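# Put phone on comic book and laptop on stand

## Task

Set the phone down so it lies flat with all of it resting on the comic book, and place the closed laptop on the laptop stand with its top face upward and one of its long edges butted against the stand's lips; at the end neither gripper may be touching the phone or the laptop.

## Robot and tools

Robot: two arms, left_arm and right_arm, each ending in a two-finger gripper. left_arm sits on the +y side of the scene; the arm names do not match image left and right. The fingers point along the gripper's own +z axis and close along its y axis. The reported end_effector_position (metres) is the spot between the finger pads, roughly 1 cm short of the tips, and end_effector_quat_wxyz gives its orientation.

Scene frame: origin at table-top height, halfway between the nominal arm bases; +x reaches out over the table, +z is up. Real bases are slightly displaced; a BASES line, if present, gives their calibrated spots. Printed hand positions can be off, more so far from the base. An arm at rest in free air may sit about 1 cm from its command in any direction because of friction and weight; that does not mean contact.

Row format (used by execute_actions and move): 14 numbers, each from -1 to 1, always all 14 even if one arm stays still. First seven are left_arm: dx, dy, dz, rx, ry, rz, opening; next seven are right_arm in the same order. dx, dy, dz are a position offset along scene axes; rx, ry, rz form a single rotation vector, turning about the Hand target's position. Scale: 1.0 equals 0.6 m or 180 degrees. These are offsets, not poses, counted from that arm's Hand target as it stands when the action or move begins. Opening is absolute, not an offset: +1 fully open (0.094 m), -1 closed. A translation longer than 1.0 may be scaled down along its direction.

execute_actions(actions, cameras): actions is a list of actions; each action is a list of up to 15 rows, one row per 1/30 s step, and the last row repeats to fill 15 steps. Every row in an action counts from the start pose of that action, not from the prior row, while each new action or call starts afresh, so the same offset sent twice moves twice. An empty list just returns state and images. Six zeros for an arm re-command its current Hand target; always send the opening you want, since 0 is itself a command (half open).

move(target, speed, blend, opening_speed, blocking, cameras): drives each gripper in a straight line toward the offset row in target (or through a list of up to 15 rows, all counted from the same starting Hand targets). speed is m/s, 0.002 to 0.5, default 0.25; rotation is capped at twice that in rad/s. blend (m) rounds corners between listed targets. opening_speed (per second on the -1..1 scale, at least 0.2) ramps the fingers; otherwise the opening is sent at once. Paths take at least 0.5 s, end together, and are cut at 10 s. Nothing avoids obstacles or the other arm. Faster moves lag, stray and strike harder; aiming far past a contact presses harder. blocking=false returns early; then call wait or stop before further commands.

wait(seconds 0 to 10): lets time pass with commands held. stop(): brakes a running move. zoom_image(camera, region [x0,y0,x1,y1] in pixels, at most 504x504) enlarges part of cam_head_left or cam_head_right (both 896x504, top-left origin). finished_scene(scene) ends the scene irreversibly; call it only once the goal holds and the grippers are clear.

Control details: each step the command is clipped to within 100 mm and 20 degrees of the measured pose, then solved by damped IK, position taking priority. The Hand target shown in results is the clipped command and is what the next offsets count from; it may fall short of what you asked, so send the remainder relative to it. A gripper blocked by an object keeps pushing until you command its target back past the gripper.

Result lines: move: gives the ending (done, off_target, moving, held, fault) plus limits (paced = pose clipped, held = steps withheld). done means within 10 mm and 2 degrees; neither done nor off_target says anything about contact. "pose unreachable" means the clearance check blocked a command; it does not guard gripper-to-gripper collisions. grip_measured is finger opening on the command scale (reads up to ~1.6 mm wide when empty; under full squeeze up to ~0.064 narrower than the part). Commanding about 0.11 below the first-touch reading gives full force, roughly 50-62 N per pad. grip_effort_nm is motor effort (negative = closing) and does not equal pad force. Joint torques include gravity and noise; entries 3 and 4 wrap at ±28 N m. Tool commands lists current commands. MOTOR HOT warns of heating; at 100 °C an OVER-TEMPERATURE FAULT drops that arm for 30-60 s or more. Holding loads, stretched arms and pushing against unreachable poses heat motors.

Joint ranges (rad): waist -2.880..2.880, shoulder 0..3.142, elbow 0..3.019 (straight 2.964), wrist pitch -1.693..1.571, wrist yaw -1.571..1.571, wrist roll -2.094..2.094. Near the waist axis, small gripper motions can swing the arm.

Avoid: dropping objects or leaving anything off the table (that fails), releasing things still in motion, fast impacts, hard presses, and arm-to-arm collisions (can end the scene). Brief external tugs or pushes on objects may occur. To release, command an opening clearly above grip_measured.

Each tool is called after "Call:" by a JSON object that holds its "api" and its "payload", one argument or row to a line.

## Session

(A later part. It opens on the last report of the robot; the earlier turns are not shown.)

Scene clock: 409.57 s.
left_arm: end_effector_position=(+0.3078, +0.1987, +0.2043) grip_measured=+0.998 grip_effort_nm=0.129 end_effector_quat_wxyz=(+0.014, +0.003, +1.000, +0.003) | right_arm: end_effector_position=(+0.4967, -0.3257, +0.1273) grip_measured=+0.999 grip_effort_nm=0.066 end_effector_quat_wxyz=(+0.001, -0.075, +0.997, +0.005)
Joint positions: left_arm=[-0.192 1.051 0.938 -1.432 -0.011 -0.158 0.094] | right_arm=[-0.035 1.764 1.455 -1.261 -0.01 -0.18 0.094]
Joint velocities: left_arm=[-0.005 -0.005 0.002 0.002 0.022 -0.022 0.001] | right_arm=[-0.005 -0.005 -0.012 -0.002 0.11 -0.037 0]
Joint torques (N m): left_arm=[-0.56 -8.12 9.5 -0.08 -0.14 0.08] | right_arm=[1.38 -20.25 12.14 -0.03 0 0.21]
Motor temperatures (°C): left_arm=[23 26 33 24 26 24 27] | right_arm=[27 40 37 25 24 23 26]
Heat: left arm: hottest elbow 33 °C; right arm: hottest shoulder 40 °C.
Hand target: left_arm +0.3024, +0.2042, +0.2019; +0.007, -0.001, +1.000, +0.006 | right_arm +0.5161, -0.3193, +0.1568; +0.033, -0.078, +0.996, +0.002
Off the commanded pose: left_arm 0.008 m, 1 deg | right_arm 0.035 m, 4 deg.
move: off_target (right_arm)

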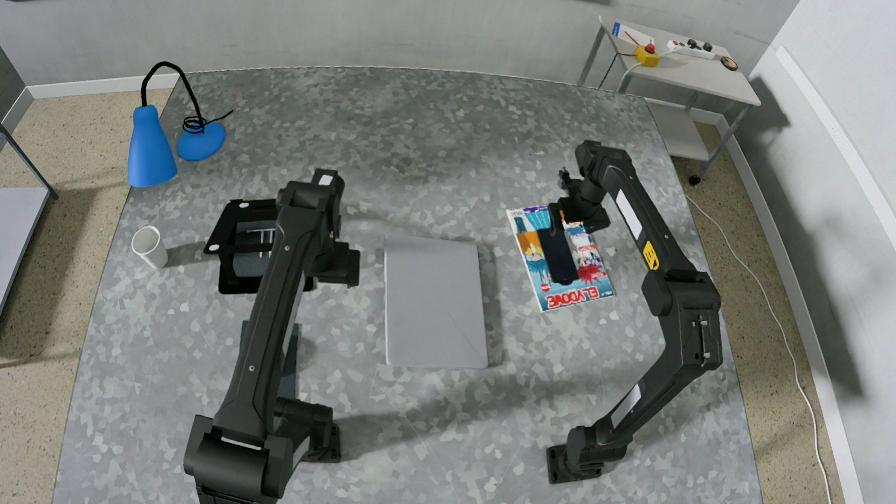

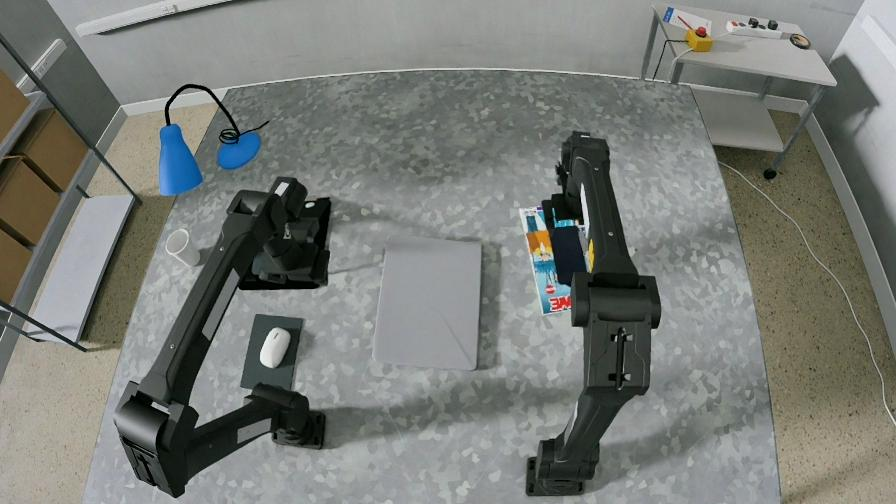

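Call:
{"api": "move", "payload": {
  "target": [0,0,0,0,0,0,1,0.13,0.485,0,0,0.022,-0.05,1],
  "cameras": ["cam_head_left","cam_head_right"],
  "speed": 0.2
}}

Call:
{"api": "zoom_image", "payload": {
  "camera": "cam_head_left",
  "region": [370, 140, 570, 340]
}}

Call:
{"api": "zoom_image", "payload": {
  "camera": "cam_head_right",
  "region": [370, 140, 570, 340]
}}

Scene clock: 450.67 s.
left_arm: end_effector_position=(+0.3078, +0.1987, +0.2043) grip_measured=+0.998 grip_effort_nm=0.129 end_effector_quat_wxyz=(+0.014, +0.003, +1.000, +0.003) | right_arm: end_effector_position=(+0.5836, -0.0346, +0.1528) grip_measured=+0.999 grip_effort_nm=0.066 end_effector_quat_wxyz=(-0.010, -0.003, +1.000, -0.001)
Joint positions: left_arm=[-0.192 1.051 0.938 -1.432 -0.011 -0.158 0.094] | right_arm=[0.419 2.181 2.173 -1.581 -0.007 0.419 0.094]
Joint velocities: left_arm=[-0.005 0.005 -0.002 0.002 0.051 -0.007 -0.001] | right_arm=[-0.005 0.005 -0.002 -0.007 0.022 -0.051 0]
Joint torques (N m): left_arm=[-0.56 -7.77 9.5 -0.06 -0.11 0.11] | right_arm=[0.56 -23.59 12.83 -0.42 0 0.21]
Motor temperatures (°C): left_arm=[23 26 33 24 26 24 27] | right_arm=[27 38 40 25 24 23 25]
Heat: left arm: hottest elbow 33 °C; right arm: hottest elbow 40 °C.
Hand target: left_arm +0.3024, +0.2042, +0.2019; +0.007, -0.001, +1.000, +0.006 | right_arm +0.5966, -0.0283, +0.1514; -0.005, +0.001, +1.000, +0.002
Off the commanded pose: left_arm 0.008 m, 1 deg | right_arm 0.013 m, 1 deg.
move: off_target (right_arm)

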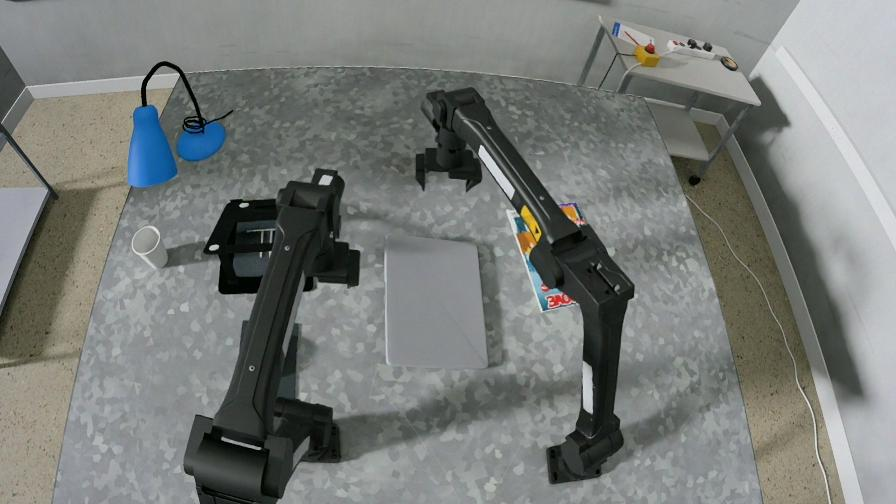

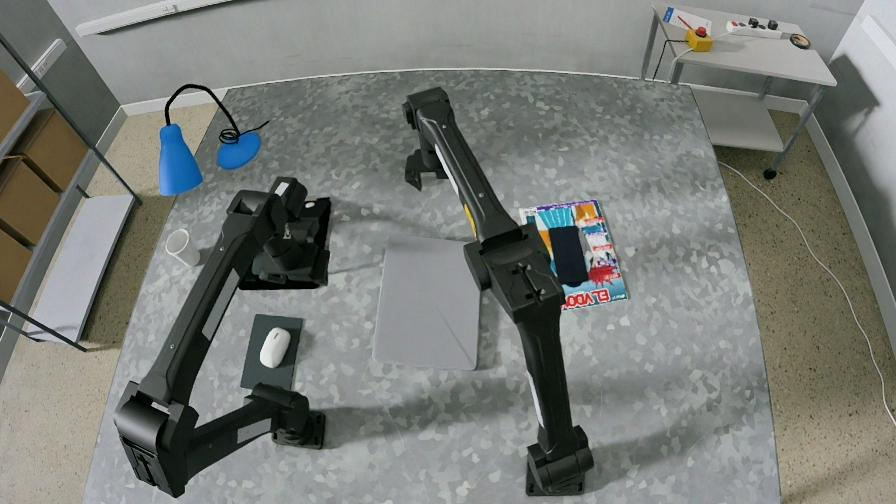

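Scaled by 2.520.

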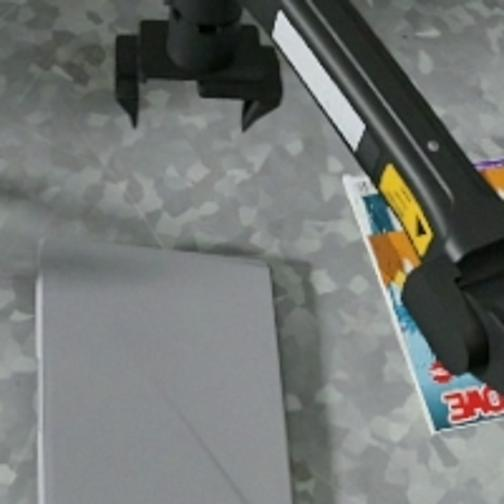

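Scaled by 2.520.

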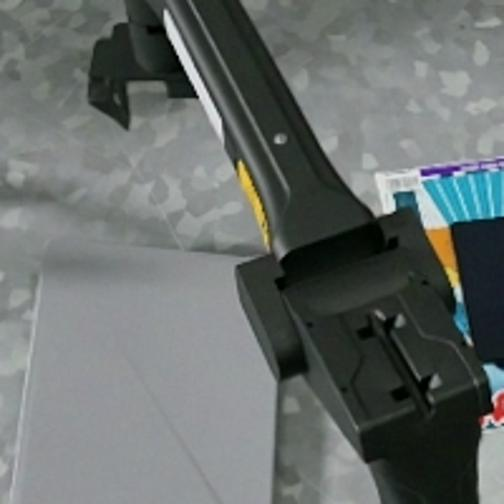

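Call:
{"api": "move", "payload": {
  "target": [
    [0,0,0,0,0,0,1,0,0.06,-0.02,0,0,0,1],
    [0,0,0,0,0,0,1,0,0.045,-0.215,0,0,0,1]
  ],
  "cameras": ["cam_head_left","cam_head_right"],
  "speed": 0.12
}}

Call:
{"api": "zoom_image", "payload": {
  "camera": "cam_head_left",
  "region": [370, 140, 570, 340]
}}

Scene clock: 460.40 s.
left_arm: end_effector_position=(+0.3078, +0.1987, +0.2043) grip_measured=+0.998 grip_effort_nm=0.129 end_effector_quat_wxyz=(+0.014, +0.003, +1.000, +0.003) | right_arm: end_effector_position=(+0.5954, +0.0023, +0.0479) grip_measured=+0.999 grip_effort_nm=0.061 end_effector_quat_wxyz=(+0.009, -0.002, +1.000, +0.008)
Joint positions: left_arm=[-0.192 1.051 0.938 -1.432 -0.011 -0.158 0.094] | right_arm=[0.46 2.278 2.066 -1.336 -0.007 0.461 0.094]
Joint velocities: left_arm=[-0.005 -0.015 0.002 0.002 -0.095 -0.139 0.001] | right_arm=[0.005 -0.005 -0.002 -0.007 -0.007 -0.051 0]
Joint torques (N m): left_arm=[-0.44 -7.53 9.5 -0.12 -0.14 0.1] | right_arm=[-0.15 -24.29 7.87 0.51 0.01 0.14]
Motor temperatures (°C): left_arm=[23 26 33 24 26 24 27] | right_arm=[27 40 42 25 24 23 25]
Heat: left arm: hottest elbow 33 °C; right arm: hottest elbow 42 °C.
Hand target: left_arm +0.3024, +0.2042, +0.2019; +0.007, -0.001, +1.000, +0.006 | right_arm +0.5962, -0.0036, +0.0220; -0.005, +0.001, +1.000, +0.002
Off the commanded pose: left_arm 0.008 m, 1 deg | right_arm 0.026 m, 2 deg.
move: off_target (right_arm)

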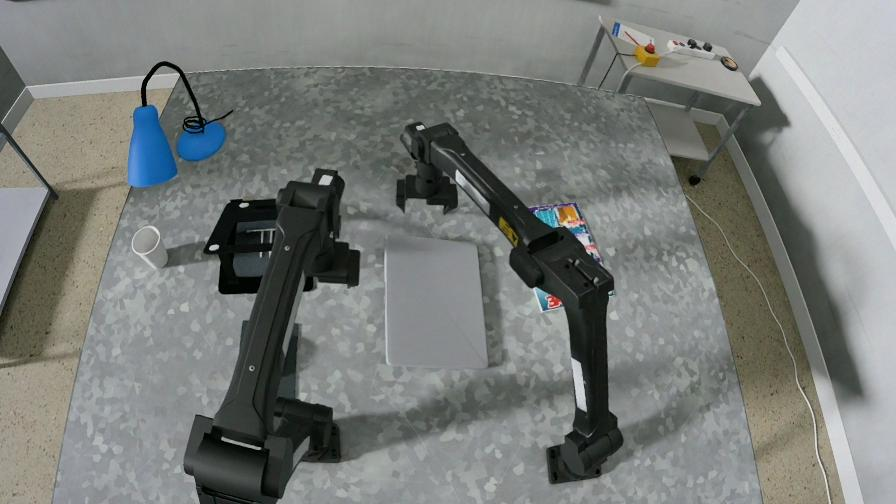

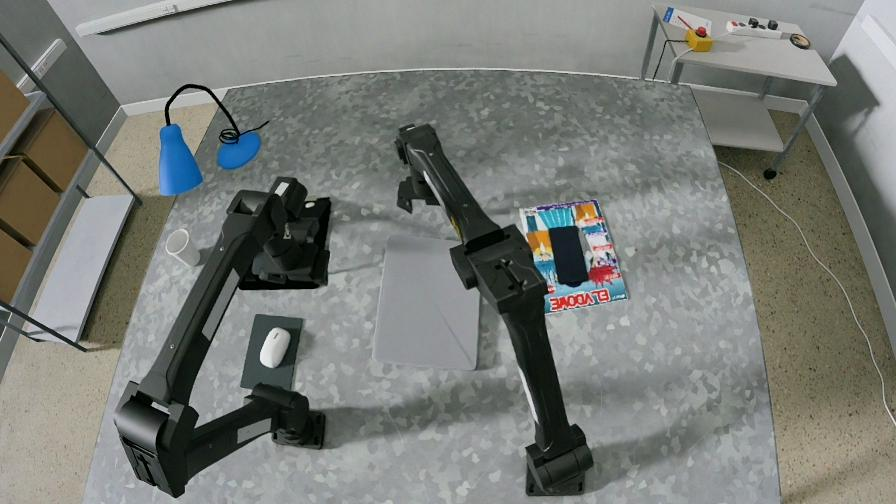

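Scaled by 2.520.

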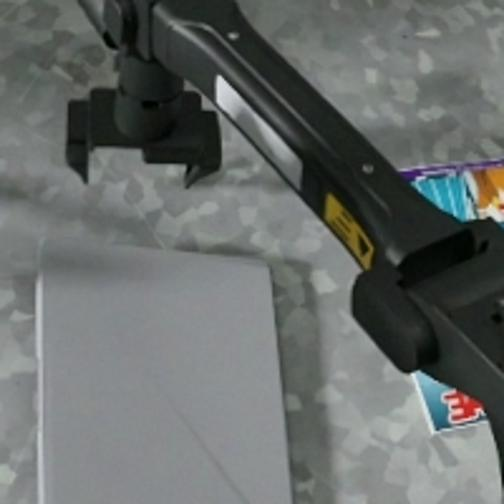

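Call:
{"api": "move", "payload": {
  "target": [0,0,0,0,0,0,1,0,-0.025,-0.045,0,0,0,1],
  "cameras": ["cam_head_left"],
  "speed": 0.1
}}

Call:
{"api": "zoom_image", "payload": {
  "camera": "cam_head_left",
  "region": [370, 170, 490, 290]
}}

Scene clock: 463.90 s.
left_arm: end_effector_position=(+0.3078, +0.1987, +0.2043) grip_measured=+0.998 grip_effort_nm=0.125 end_effector_quat_wxyz=(+0.014, +0.003, +1.000, +0.003) | right_arm: end_effector_position=(+0.5974, -0.0106, +0.0246) grip_measured=+0.999 grip_effort_nm=0.066 end_effector_quat_wxyz=(+0.012, +0.000, +1.000, +0.010)
Joint positions: left_arm=[-0.192 1.051 0.938 -1.432 -0.011 -0.158 0.094] | right_arm=[0.442 2.278 2.003 -1.265 -0.007 0.447 0.094]
Joint velocities: left_arm=[-0.015 -0.005 -0.002 0.002 -0.007 -0.051 0] | right_arm=[0.015 0.005 -0.007 0.002 -0.037 -0.022 0]
Joint torques (N m): left_arm=[-0.21 -7.06 9.36 -0.2 -0.1 0.11] | right_arm=[-0.21 -24.29 7.21 0.54 0.02 0.11]
Motor temperatures (°C): left_arm=[23 26 33 24 26 24 27] | right_arm=[27 40 41 25 24 23 25]
Heat: left arm: hottest elbow 33 °C; right arm: hottest elbow 41 °C.
Hand target: left_arm +0.3024, +0.2042, +0.2019; +0.007, -0.001, +1.000, +0.006 | right_arm +0.5959, -0.0189, -0.0047; -0.005, +0.001, +1.000, +0.002
Off the commanded pose: left_arm 0.008 m, 1 deg | right_arm 0.031 m, 2 deg.
move: off_target (right_arm)
Images, in order (width x height): cam_head_left 896x504.

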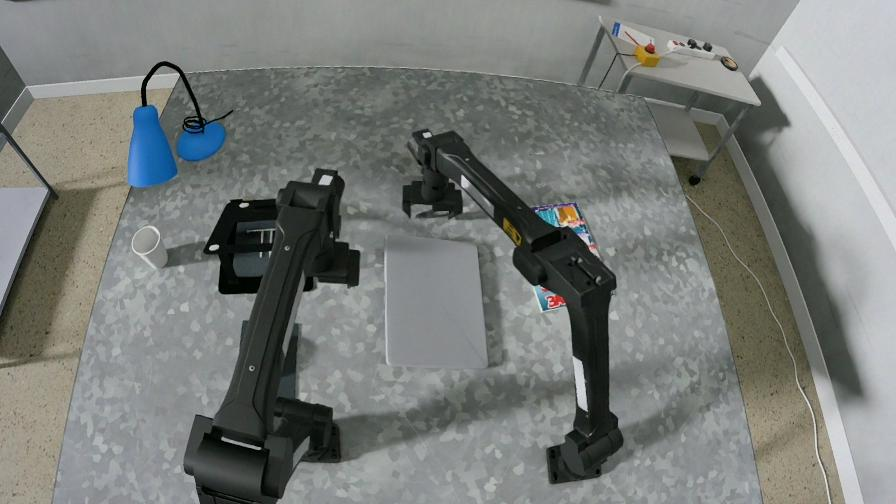

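Scaled by 4.200.

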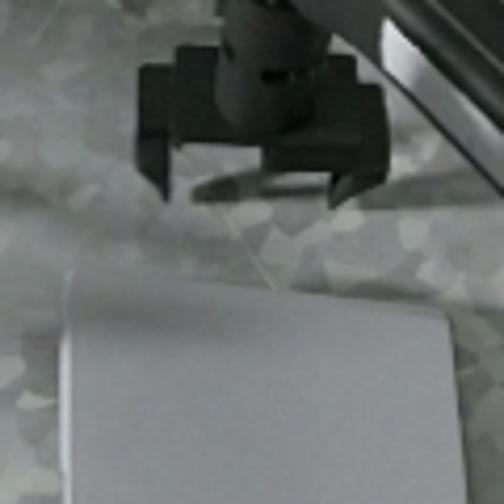

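Call:
{"api": "move", "payload": {
  "target": [0,0,0,0,0,0,1,-0.13,0,-0.005,0,0,0,1],
  "cameras": ["cam_head_left"],
  "speed": 0.08
}}

Call:
{"api": "zoom_image", "payload": {
  "camera": "cam_head_left",
  "region": [370, 170, 520, 390]
}}

Scene clock: 468.00 s.
left_arm: end_effector_position=(+0.3078, +0.1987, +0.2043) grip_measured=+0.998 grip_effort_nm=0.134 end_effector_quat_wxyz=(+0.014, +0.003, +1.000, +0.003) | right_arm: end_effector_position=(+0.5373, -0.0215, +0.0146) grip_measured=+0.999 grip_effort_nm=0.051 end_effector_quat_wxyz=(+0.017, +0.009, +1.000, +0.012)
Joint positions: left_arm=[-0.192 1.051 0.938 -1.432 -0.011 -0.158 0.094] | right_arm=[0.467 2.121 1.696 -1.105 -0.006 0.49 0.094]
Joint velocities: left_arm=[0.005 -0.015 -0.007 -0.012 0.051 0.007 0] | right_arm=[-0.005 -0.015 0.012 0.007 0.022 0.007 -0.001]
Joint torques (N m): left_arm=[-0.26 -7.77 9.43 -0.05 -0.09 0.06] | right_arm=[1.73 -23.47 4.88 0.32 -0.03 0.18]
Motor temperatures (°C): left_arm=[23 26 33 24 26 24 27] | right_arm=[27 40 41 25 24 23 25]
Heat: left arm: hottest elbow 33 °C; right arm: hottest elbow 41 °C.
Hand target: left_arm +0.3024, +0.2042, +0.2019; +0.007, -0.001, +1.000, +0.006 | right_arm +0.5177, -0.0181, -0.0074; -0.005, +0.001, +1.000, +0.002
Off the commanded pose: left_arm 0.008 m, 1 deg | right_arm 0.030 m, 3 deg.
move: off_target (right_arm)
Images, in order (width x height): cam_head_left 896x504.

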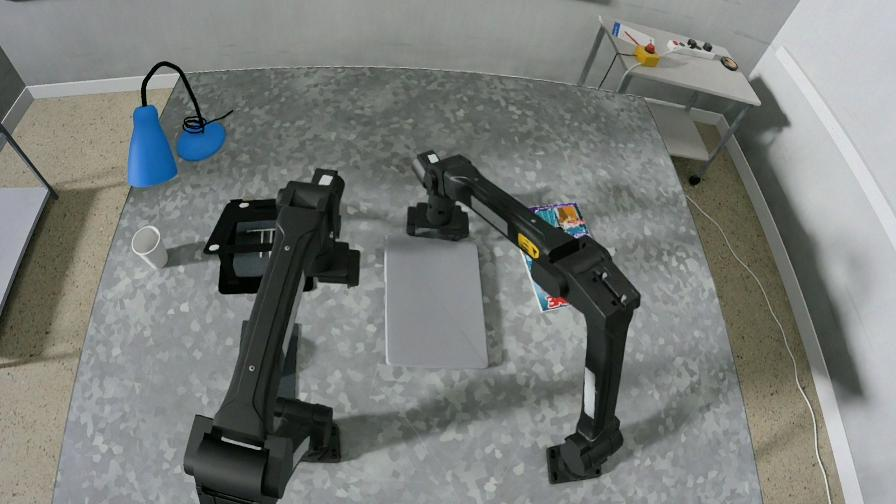

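Scaled by 2.291.

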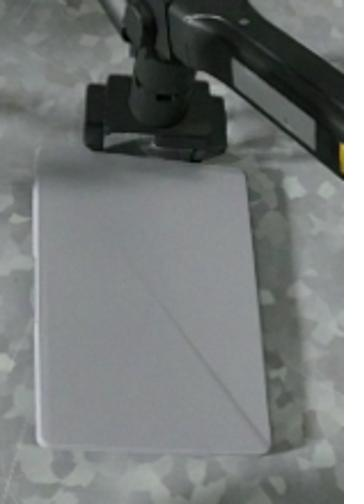

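Call:
{"api": "move", "payload": {
  "target": [0,0,0,0,0,0,1,-0.14,0,0.015,0,0,0,1],
  "cameras": ["cam_head_left"],
  "speed": 0.07
}}

Call:
{"api": "zoom_image", "payload": {
  "camera": "cam_head_left",
  "region": [370, 190, 520, 410]
}}

Scene clock: 472.33 s.
left_arm: end_effector_position=(+0.3078, +0.1987, +0.2043) grip_measured=+0.998 grip_effort_nm=0.129 end_effector_quat_wxyz=(+0.014, +0.003, +1.000, +0.003) | right_arm: end_effector_position=(+0.4627, -0.0240, +0.0141) grip_measured=+0.999 grip_effort_nm=0.051 end_effector_quat_wxyz=(+0.019, +0.014, +1.000, +0.012)
Joint positions: left_arm=[-0.192 1.051 0.938 -1.432 -0.011 -0.158 0.094] | right_arm=[0.525 1.964 1.43 -0.992 -0.001 0.559 0.094]
Joint velocities: left_arm=[-0.005 0.005 -0.007 -0.012 0.007 0.037 0] | right_arm=[-0.005 -0.005 -0.017 -0.002 -0.139 -0.051 0]
Joint torques (N m): left_arm=[0.15 -7.65 9.54 0.14 -0.13 0.08] | right_arm=[2.84 -22.24 4.41 -0.47 -0.19 0.21]
Motor temperatures (°C): left_arm=[23 26 33 24 26 24 27] | right_arm=[27 40 41 25 24 23 25]
Heat: left arm: hottest elbow 33 °C; right arm: hottest elbow 41 °C.
Hand target: left_arm +0.3024, +0.2042, +0.2019; +0.007, -0.001, +1.000, +0.006 | right_arm +0.4337, -0.0170, +0.0019; -0.005, +0.001, +1.000, +0.002
Off the commanded pose: left_arm 0.008 m, 1 deg | right_arm 0.032 m, 3 deg.
move: off_target (right_arm)
Images, in order (width x height): cam_head_left 896x504.

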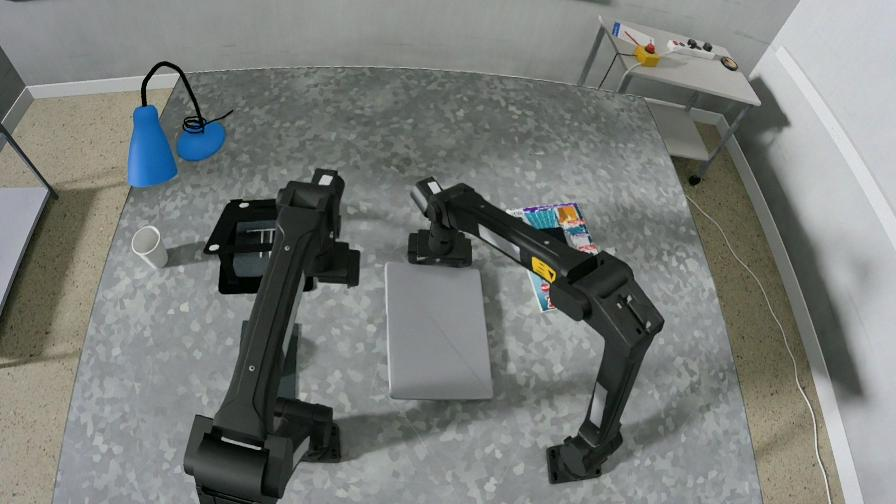

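Scaled by 2.291.

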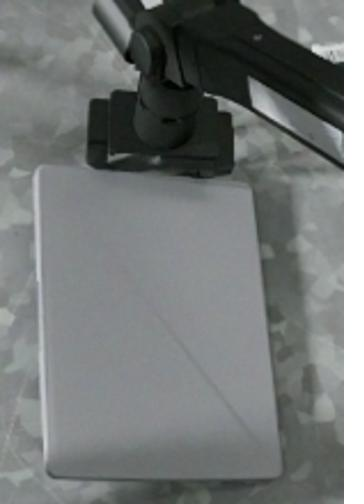

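Call:
{"api": "move", "payload": {
  "target": [
    [0,0,0,0,0,0,1,0.09,0,0.05,0,0,0,1],
    [0,0,0,0,0,0,1,0.09,0,0.33,0,0,0,1],
    [0,0,0,0,0,0,1,-0.22,-0.36,0.33,0,0,0.5,1]
  ],
  "cameras": ["cam_head_left","cam_head_right"],
  "speed": [0.1,0.2,0.25],
  "blend": [0.01,0.03,0]
}}

Call:
{"api": "zoom_image", "payload": {
  "camera": "cam_head_left",
  "region": [360, 230, 540, 430]
}}

Scene clock: 497.03 s.
left_arm: end_effector_position=(+0.3078, +0.1987, +0.2043) grip_measured=+0.998 grip_effort_nm=0.129 end_effector_quat_wxyz=(+0.014, +0.003, +1.000, +0.003) | right_arm: end_effector_position=(+0.3038, -0.2236, +0.2038) grip_measured=+0.999 grip_effort_nm=0.046 end_effector_quat_wxyz=(+0.007, +0.708, -0.706, +0.003)
Joint positions: left_arm=[-0.192 1.051 0.938 -1.432 -0.011 -0.158 0.094] | right_arm=[0.261 1.256 1.093 -1.417 0.012 -1.307 0.094]
Joint velocities: left_arm=[-0.005 0.005 -0.002 0.002 -0.022 0.022 -0.001] | right_arm=[-0.015 0.015 0.012 0.002 -0.022 -0.007 0.001]
Joint torques (N m): left_arm=[-0.79 -7.47 9.51 -0.1 -0.1 0.09] | right_arm=[-0.38 -11.87 7.19 0.23 -0.11 0.08]
Motor temperatures (°C): left_arm=[23 26 33 24 26 24 27] | right_arm=[27 38 38 25 24 23 25]
Heat: left arm: hottest elbow 33 °C; right arm: hottest shoulder 38 °C.
Hand target: left_arm +0.3024, +0.2042, +0.2019; +0.007, -0.001, +1.000, +0.006 | right_arm +0.3006, -0.2286, +0.2037; +0.004, +0.706, -0.708, +0.003
Off the commanded pose: left_arm 0.008 m, 1 deg | right_arm 0.010 m, 0 deg.
move: done

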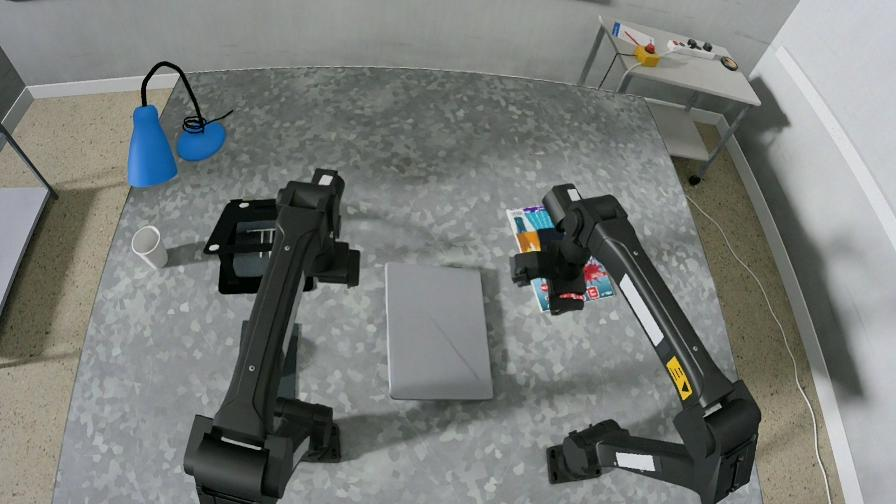

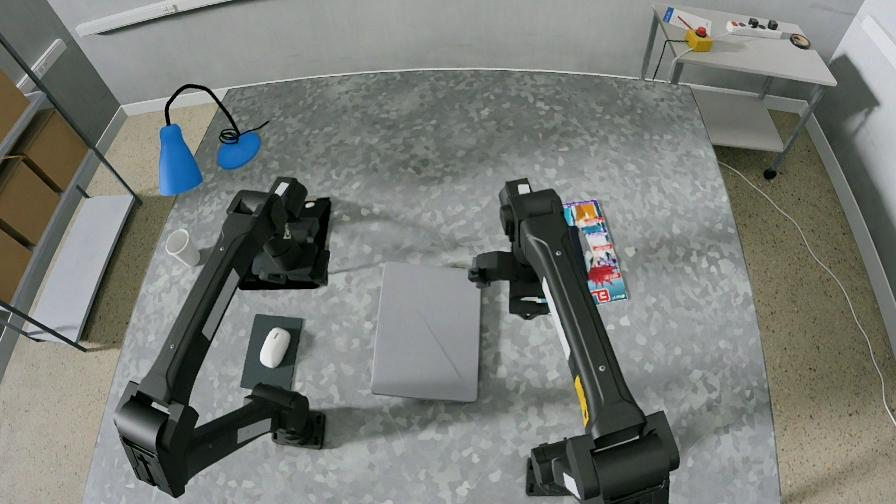

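Scaled by 2.520.

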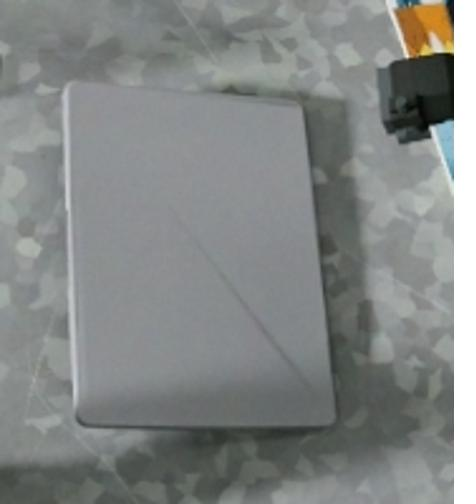

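Call:
{"api": "move", "payload": {
  "target": [0,0,0,0,0,0,1,-0.01,0.02,-0.31,0,0,0,1],
  "cameras": ["cam_head_left","cam_head_right"],
  "speed": 0.15
}}

Call:
{"api": "zoom_image", "payload": {
  "camera": "cam_head_left",
  "region": [370, 230, 590, 430]
}}

Call:
{"api": "zoom_image", "payload": {
  "camera": "cam_head_right",
  "region": [370, 230, 590, 430]
}}

Scene clock: 506.27 s.
left_arm: end_effector_position=(+0.3078, +0.1987, +0.2043) grip_measured=+0.998 grip_effort_nm=0.129 end_effector_quat_wxyz=(+0.014, +0.003, +1.000, +0.003) | right_arm: end_effector_position=(+0.2981, -0.2231, +0.0269) grip_measured=+0.999 grip_effort_nm=0.046 end_effector_quat_wxyz=(-0.004, +0.704, -0.710, +0.009)
Joint positions: left_arm=[-0.192 1.051 0.938 -1.432 -0.011 -0.158 0.094] | right_arm=[0.267 1.439 0.752 -0.87 0.012 -1.291 0.094]
Joint velocities: left_arm=[0.005 -0.005 0.017 -0.002 0.022 0.022 0.001] | right_arm=[-0.015 -0.015 0.007 -0.007 -0.125 -0.022 0.001]
Joint torques (N m): left_arm=[-0.97 -7.24 9.26 -0.09 -0.1 0.1] | right_arm=[1.44 -9.82 5.78 0.47 -0.11 0.21]
Motor temperatures (°C): left_arm=[23 26 33 24 26 24 27] | right_arm=[27 38 38 25 24 23 25]
Heat: left arm: hottest elbow 33 °C; right arm: hottest shoulder 38 °C.
Hand target: left_arm +0.3024, +0.2042, +0.2019; +0.007, -0.001, +1.000, +0.006 | right_arm +0.2934, -0.2194, +0.0176; +0.004, +0.706, -0.708, +0.003
Off the commanded pose: left_arm 0.008 m, 1 deg | right_arm 0.012 m, 1 deg.
move: off_target (right_arm)

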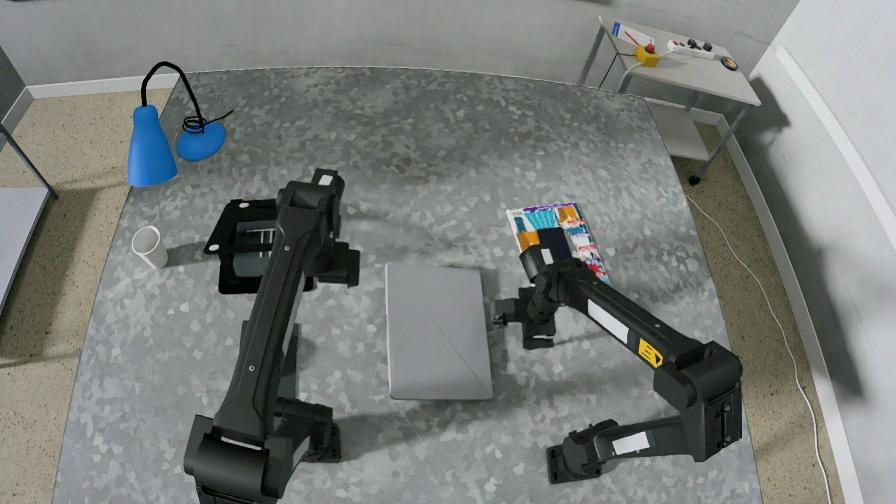

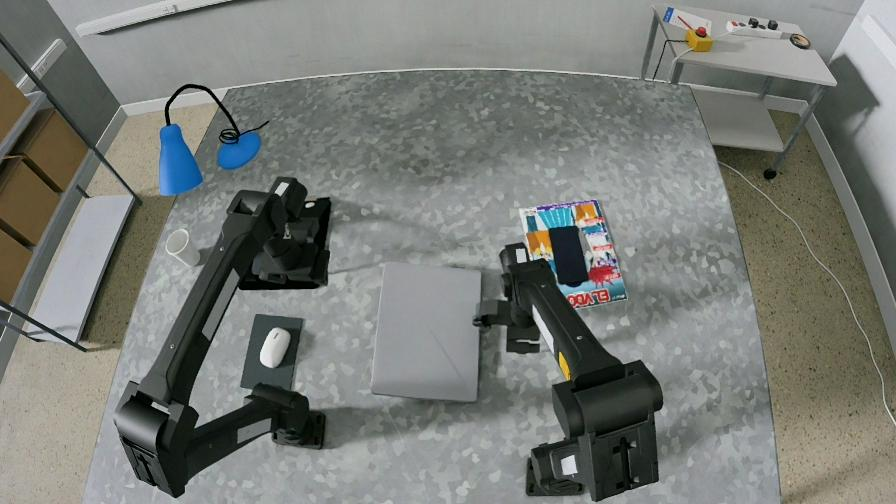

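Scaled by 2.291.

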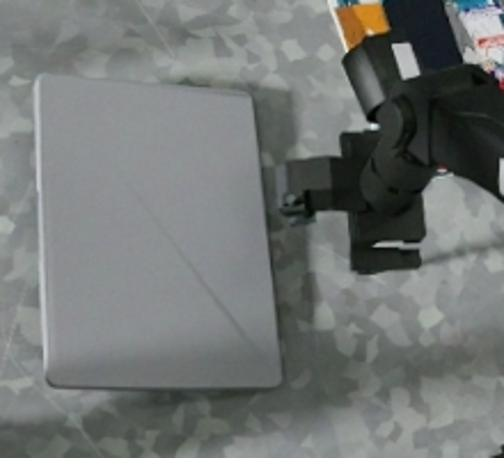

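Scaled by 2.291.

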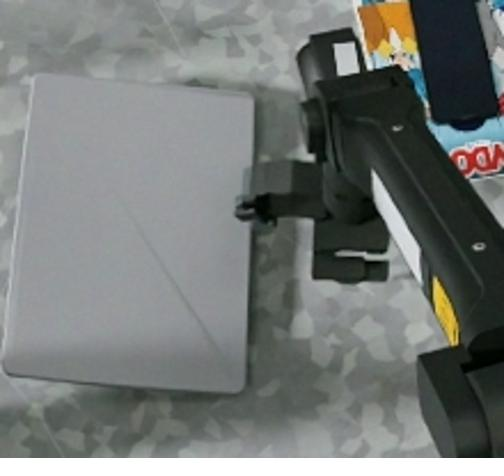

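Call:
{"api": "move", "payload": {
  "target": [0,0,0,0,0,0,1,0,0.12,0,0,0,0,1],
  "cameras": ["cam_head_left"],
  "speed": 0.1
}}

Call:
{"api": "zoom_image", "payload": {
  "camera": "cam_head_left",
  "region": [430, 260, 580, 410]
}}

Scene clock: 511.83 s.
left_arm: end_effector_position=(+0.3078, +0.1987, +0.2043) grip_measured=+0.998 grip_effort_nm=0.134 end_effector_quat_wxyz=(+0.014, +0.003, +1.000, +0.003) | right_arm: end_effector_position=(+0.2767, -0.1600, +0.0126) grip_measured=+0.999 grip_effort_nm=0.046 end_effector_quat_wxyz=(+0.015, +0.706, -0.708, +0.000)
Joint positions: left_arm=[-0.192 1.051 0.938 -1.432 -0.011 -0.158 0.094] | right_arm=[0.461 1.501 0.771 -0.869 0.008 -1.1 0.094]
Joint velocities: left_arm=[-0.005 -0.015 0.002 -0.002 -0.022 0.037 -0.001] | right_arm=[0.005 -0.005 -0.002 -0.007 -0.081 0.037 0.001]
Joint torques (N m): left_arm=[-0.03 -7.94 9.62 0.01 -0.14 0.11] | right_arm=[1.2 -9.88 9.47 0.1 -0.05 0.21]
Motor temperatures (°C): left_arm=[23 26 33 24 26 24 27] | right_arm=[27 38 37 25 24 23 25]
Heat: left arm: hottest elbow 33 °C; right arm: hottest shoulder 38 °C.
Hand target: left_arm +0.3024, +0.2042, +0.2019; +0.007, -0.001, +1.000, +0.006 | right_arm +0.2938, -0.1472, +0.0165; +0.005, +0.706, -0.708, +0.003
Off the commanded pose: left_arm 0.008 m, 1 deg | right_arm 0.022 m, 1 deg.
move: off_target (right_arm)
Images, in order (width x height): cam_head_left 896x504.

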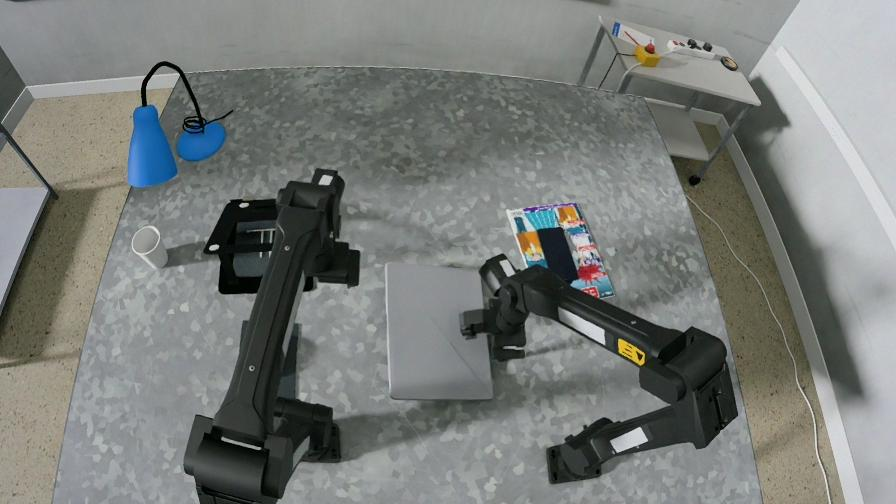

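Scaled by 3.360.

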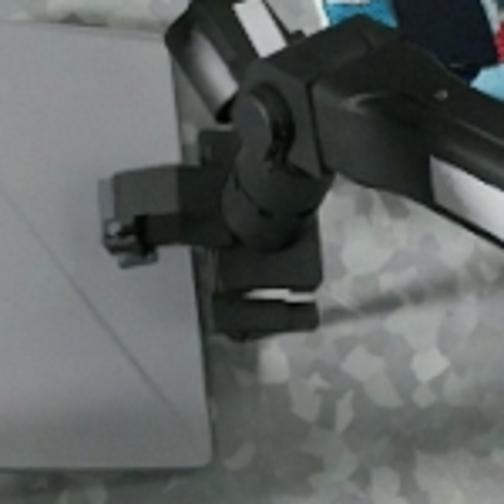

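Call:
{"api": "move", "payload": {
  "target": [-0.012,-0.02,-0.07,-0.361,0,0,0.28,0,0,0,0,0,0,1],
  "cameras": ["cam_head_left","cam_head_right"]
}}

Call:
{"api": "zoom_image", "payload": {
  "camera": "cam_head_right",
  "region": [210, 200, 430, 420]
}}

Scene clock: 521.20 s.
left_arm: end_effector_position=(+0.2939, +0.1885, +0.1607) grip_measured=+0.282 grip_effort_nm=-0.085 end_effector_quat_wxyz=(+0.001, +0.008, +0.851, -0.526) | right_arm: end_effector_position=(+0.2767, -0.1600, +0.0126) grip_measured=+0.999 grip_effort_nm=0.051 end_effector_quat_wxyz=(+0.015, +0.706, -0.709, +0.000)
Joint positions: left_arm=[0.336 1.364 0.757 -1.592 0.985 0.729 0.06] | right_arm=[0.461 1.501 0.771 -0.869 0.008 -1.1 0.094]
Joint velocities: left_arm=[-0.005 0.005 0.007 -0.002 -0.022 -0.007 0] | right_arm=[-0.005 0.005 -0.007 0.002 -0.051 0.007 0]
Joint torques (N m): left_arm=[-0.15 -8 7.06 -1.47 0.56 0.11] | right_arm=[1.2 -9.88 9.46 0.12 -0.05 0.22]
Motor temperatures (°C): left_arm=[23 26 33 24 26 24 27] | right_arm=[27 37 38 25 24 23 25]
Heat: left arm: hottest elbow 33 °C; right arm: hottest elbow 38 °C.
Hand target: left_arm +0.2917, +0.1909, +0.1590; -0.004, -0.003, +0.847, -0.532 | right_arm +0.2938, -0.1473, +0.0165; +0.005, +0.706, -0.708, +0.003
Off the commanded pose: left_arm 0.004 m, 2 deg | right_arm 0.022 m, 1 deg.
move: off_target (right_arm)

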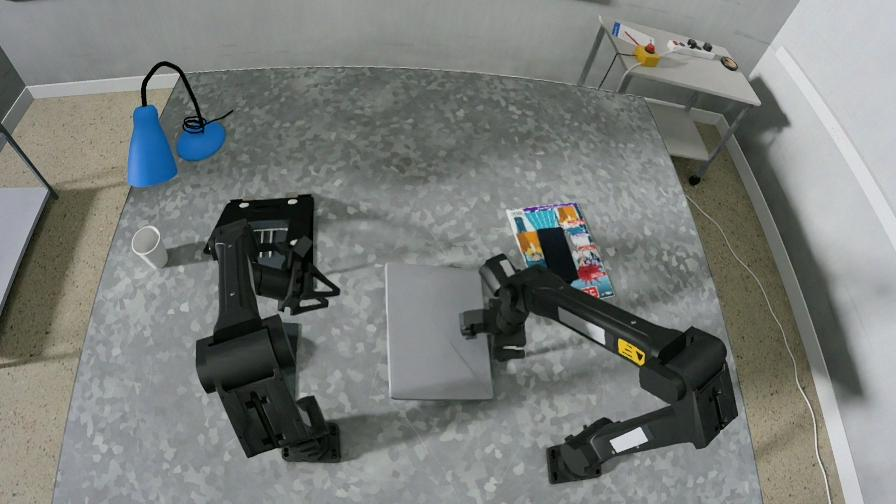

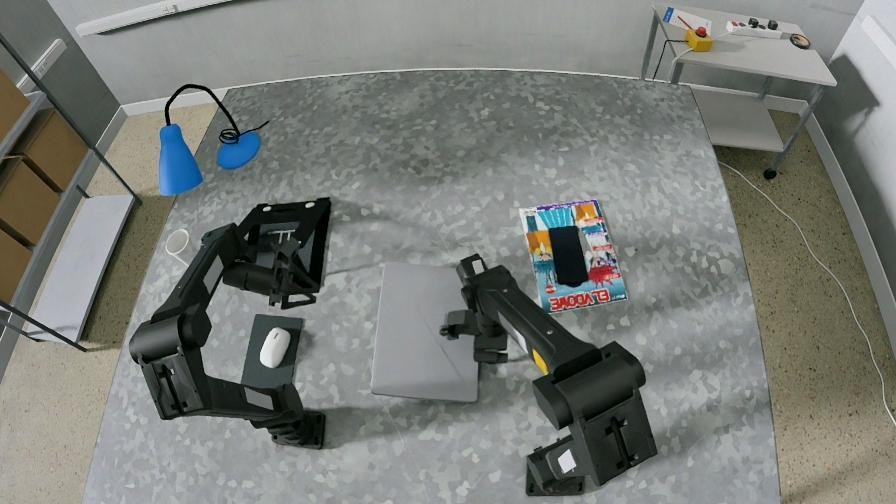

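Scaled by 2.291.

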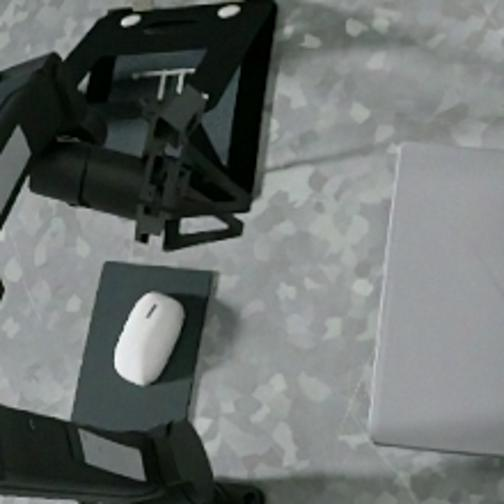

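Call:
{"api": "move", "payload": {
  "target": [
    [0,-0.09,0,0,0,0,0.28,0,0,0,0,0,0,1],
    [0,-0.09,-0.15,0,0,0,0.28,0,0,0,0,0,0,1]
  ],
  "cameras": ["cam_head_left","cam_head_right"],
  "speed": 0.15,
  "blend": [0.02,0]
}}

Call:
{"api": "zoom_image", "payload": {
  "camera": "cam_head_right",
  "region": [250, 220, 430, 400]
}}

Call:
{"api": "zoom_image", "payload": {
  "camera": "cam_head_left",
  "region": [250, 220, 430, 400]
}}

Scene clock: 530.43 s.
left_arm: end_effector_position=(+0.2962, +0.1412, +0.0736) grip_measured=+0.282 grip_effort_nm=-0.085 end_effector_quat_wxyz=(+0.005, -0.004, +0.848, -0.530) | right_arm: end_effector_position=(+0.2767, -0.1600, +0.0126) grip_measured=+0.999 grip_effort_nm=0.051 end_effector_quat_wxyz=(+0.015, +0.706, -0.709, +0.000)
Joint positions: left_arm=[0.174 1.472 0.585 -1.05 1.082 0.415 0.06] | right_arm=[0.461 1.501 0.771 -0.869 0.008 -1.1 0.094]
Joint velocities: left_arm=[-0.005 -0.024 -0.002 -0.017 0.051 -0.007 -0.001] | right_arm=[-0.005 -0.015 0.007 0.007 0.022 -0.007 -0.001]
Joint torques (N m): left_arm=[-1.96 -7.88 5.31 0.24 0.69 -0.06] | right_arm=[1.26 -9.93 9.43 0.12 -0.05 0.22]
Motor temperatures (°C): left_arm=[23 26 33 24 27 24 27] | right_arm=[27 36 39 25 24 23 25]
Heat: left arm: hottest elbow 33 °C; right arm: hottest elbow 39 °C.
Hand target: left_arm +0.2925, +0.1363, +0.0700; -0.003, -0.003, +0.847, -0.532 | right_arm +0.2938, -0.1473, +0.0165; +0.005, +0.706, -0.708, +0.003
Off the commanded pose: left_arm 0.008 m, 1 deg | right_arm 0.022 m, 1 deg.
move: off_target (right_arm)

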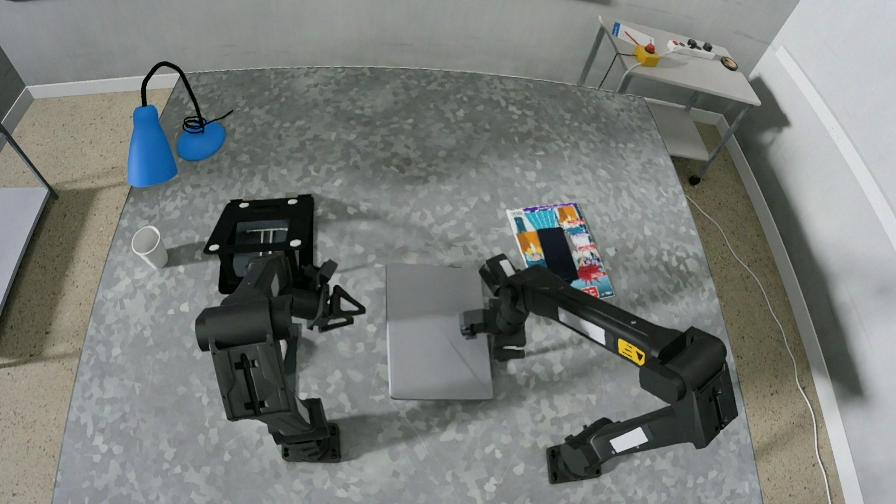

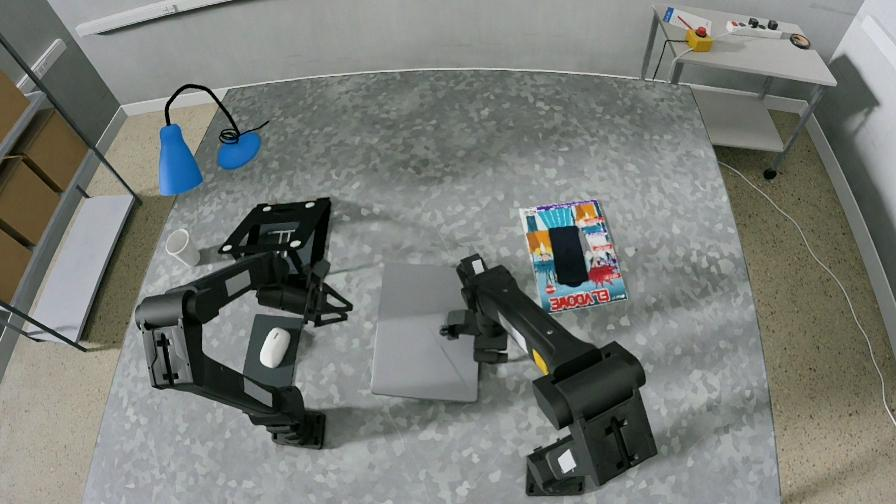

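Scaled by 2.800.

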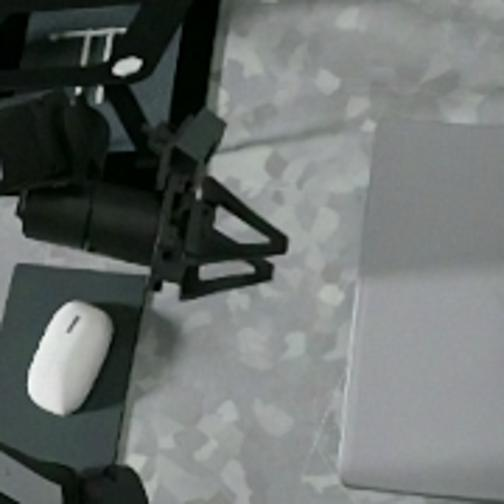

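Scaled by 2.800.

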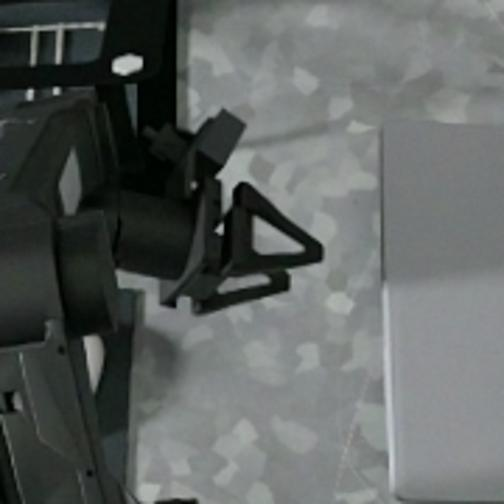

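Call:
{"api": "zoom_image", "payload": {
  "camera": "cam_head_left",
  "region": [190, 180, 340, 310]
}}

Call:
{"api": "zoom_image", "payload": {
  "camera": "cam_head_right",
  "region": [200, 180, 350, 310]
}}

Scaled by 3.360.

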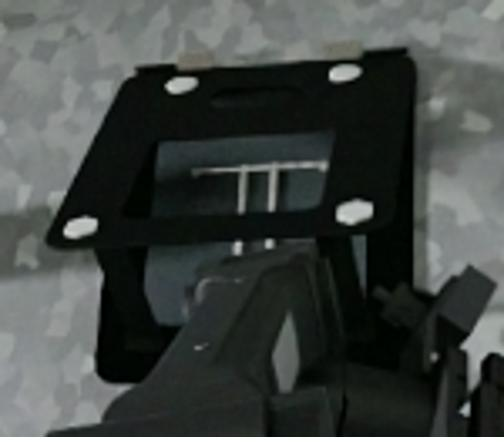

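Scaled by 3.360.

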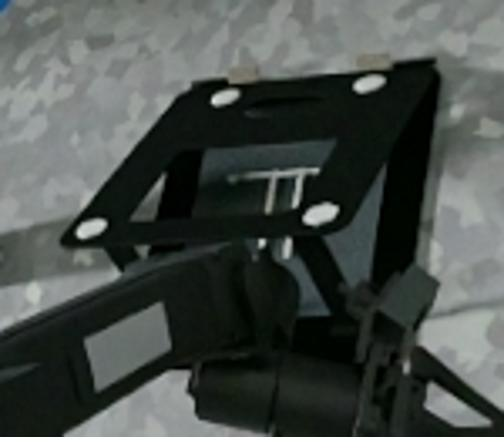

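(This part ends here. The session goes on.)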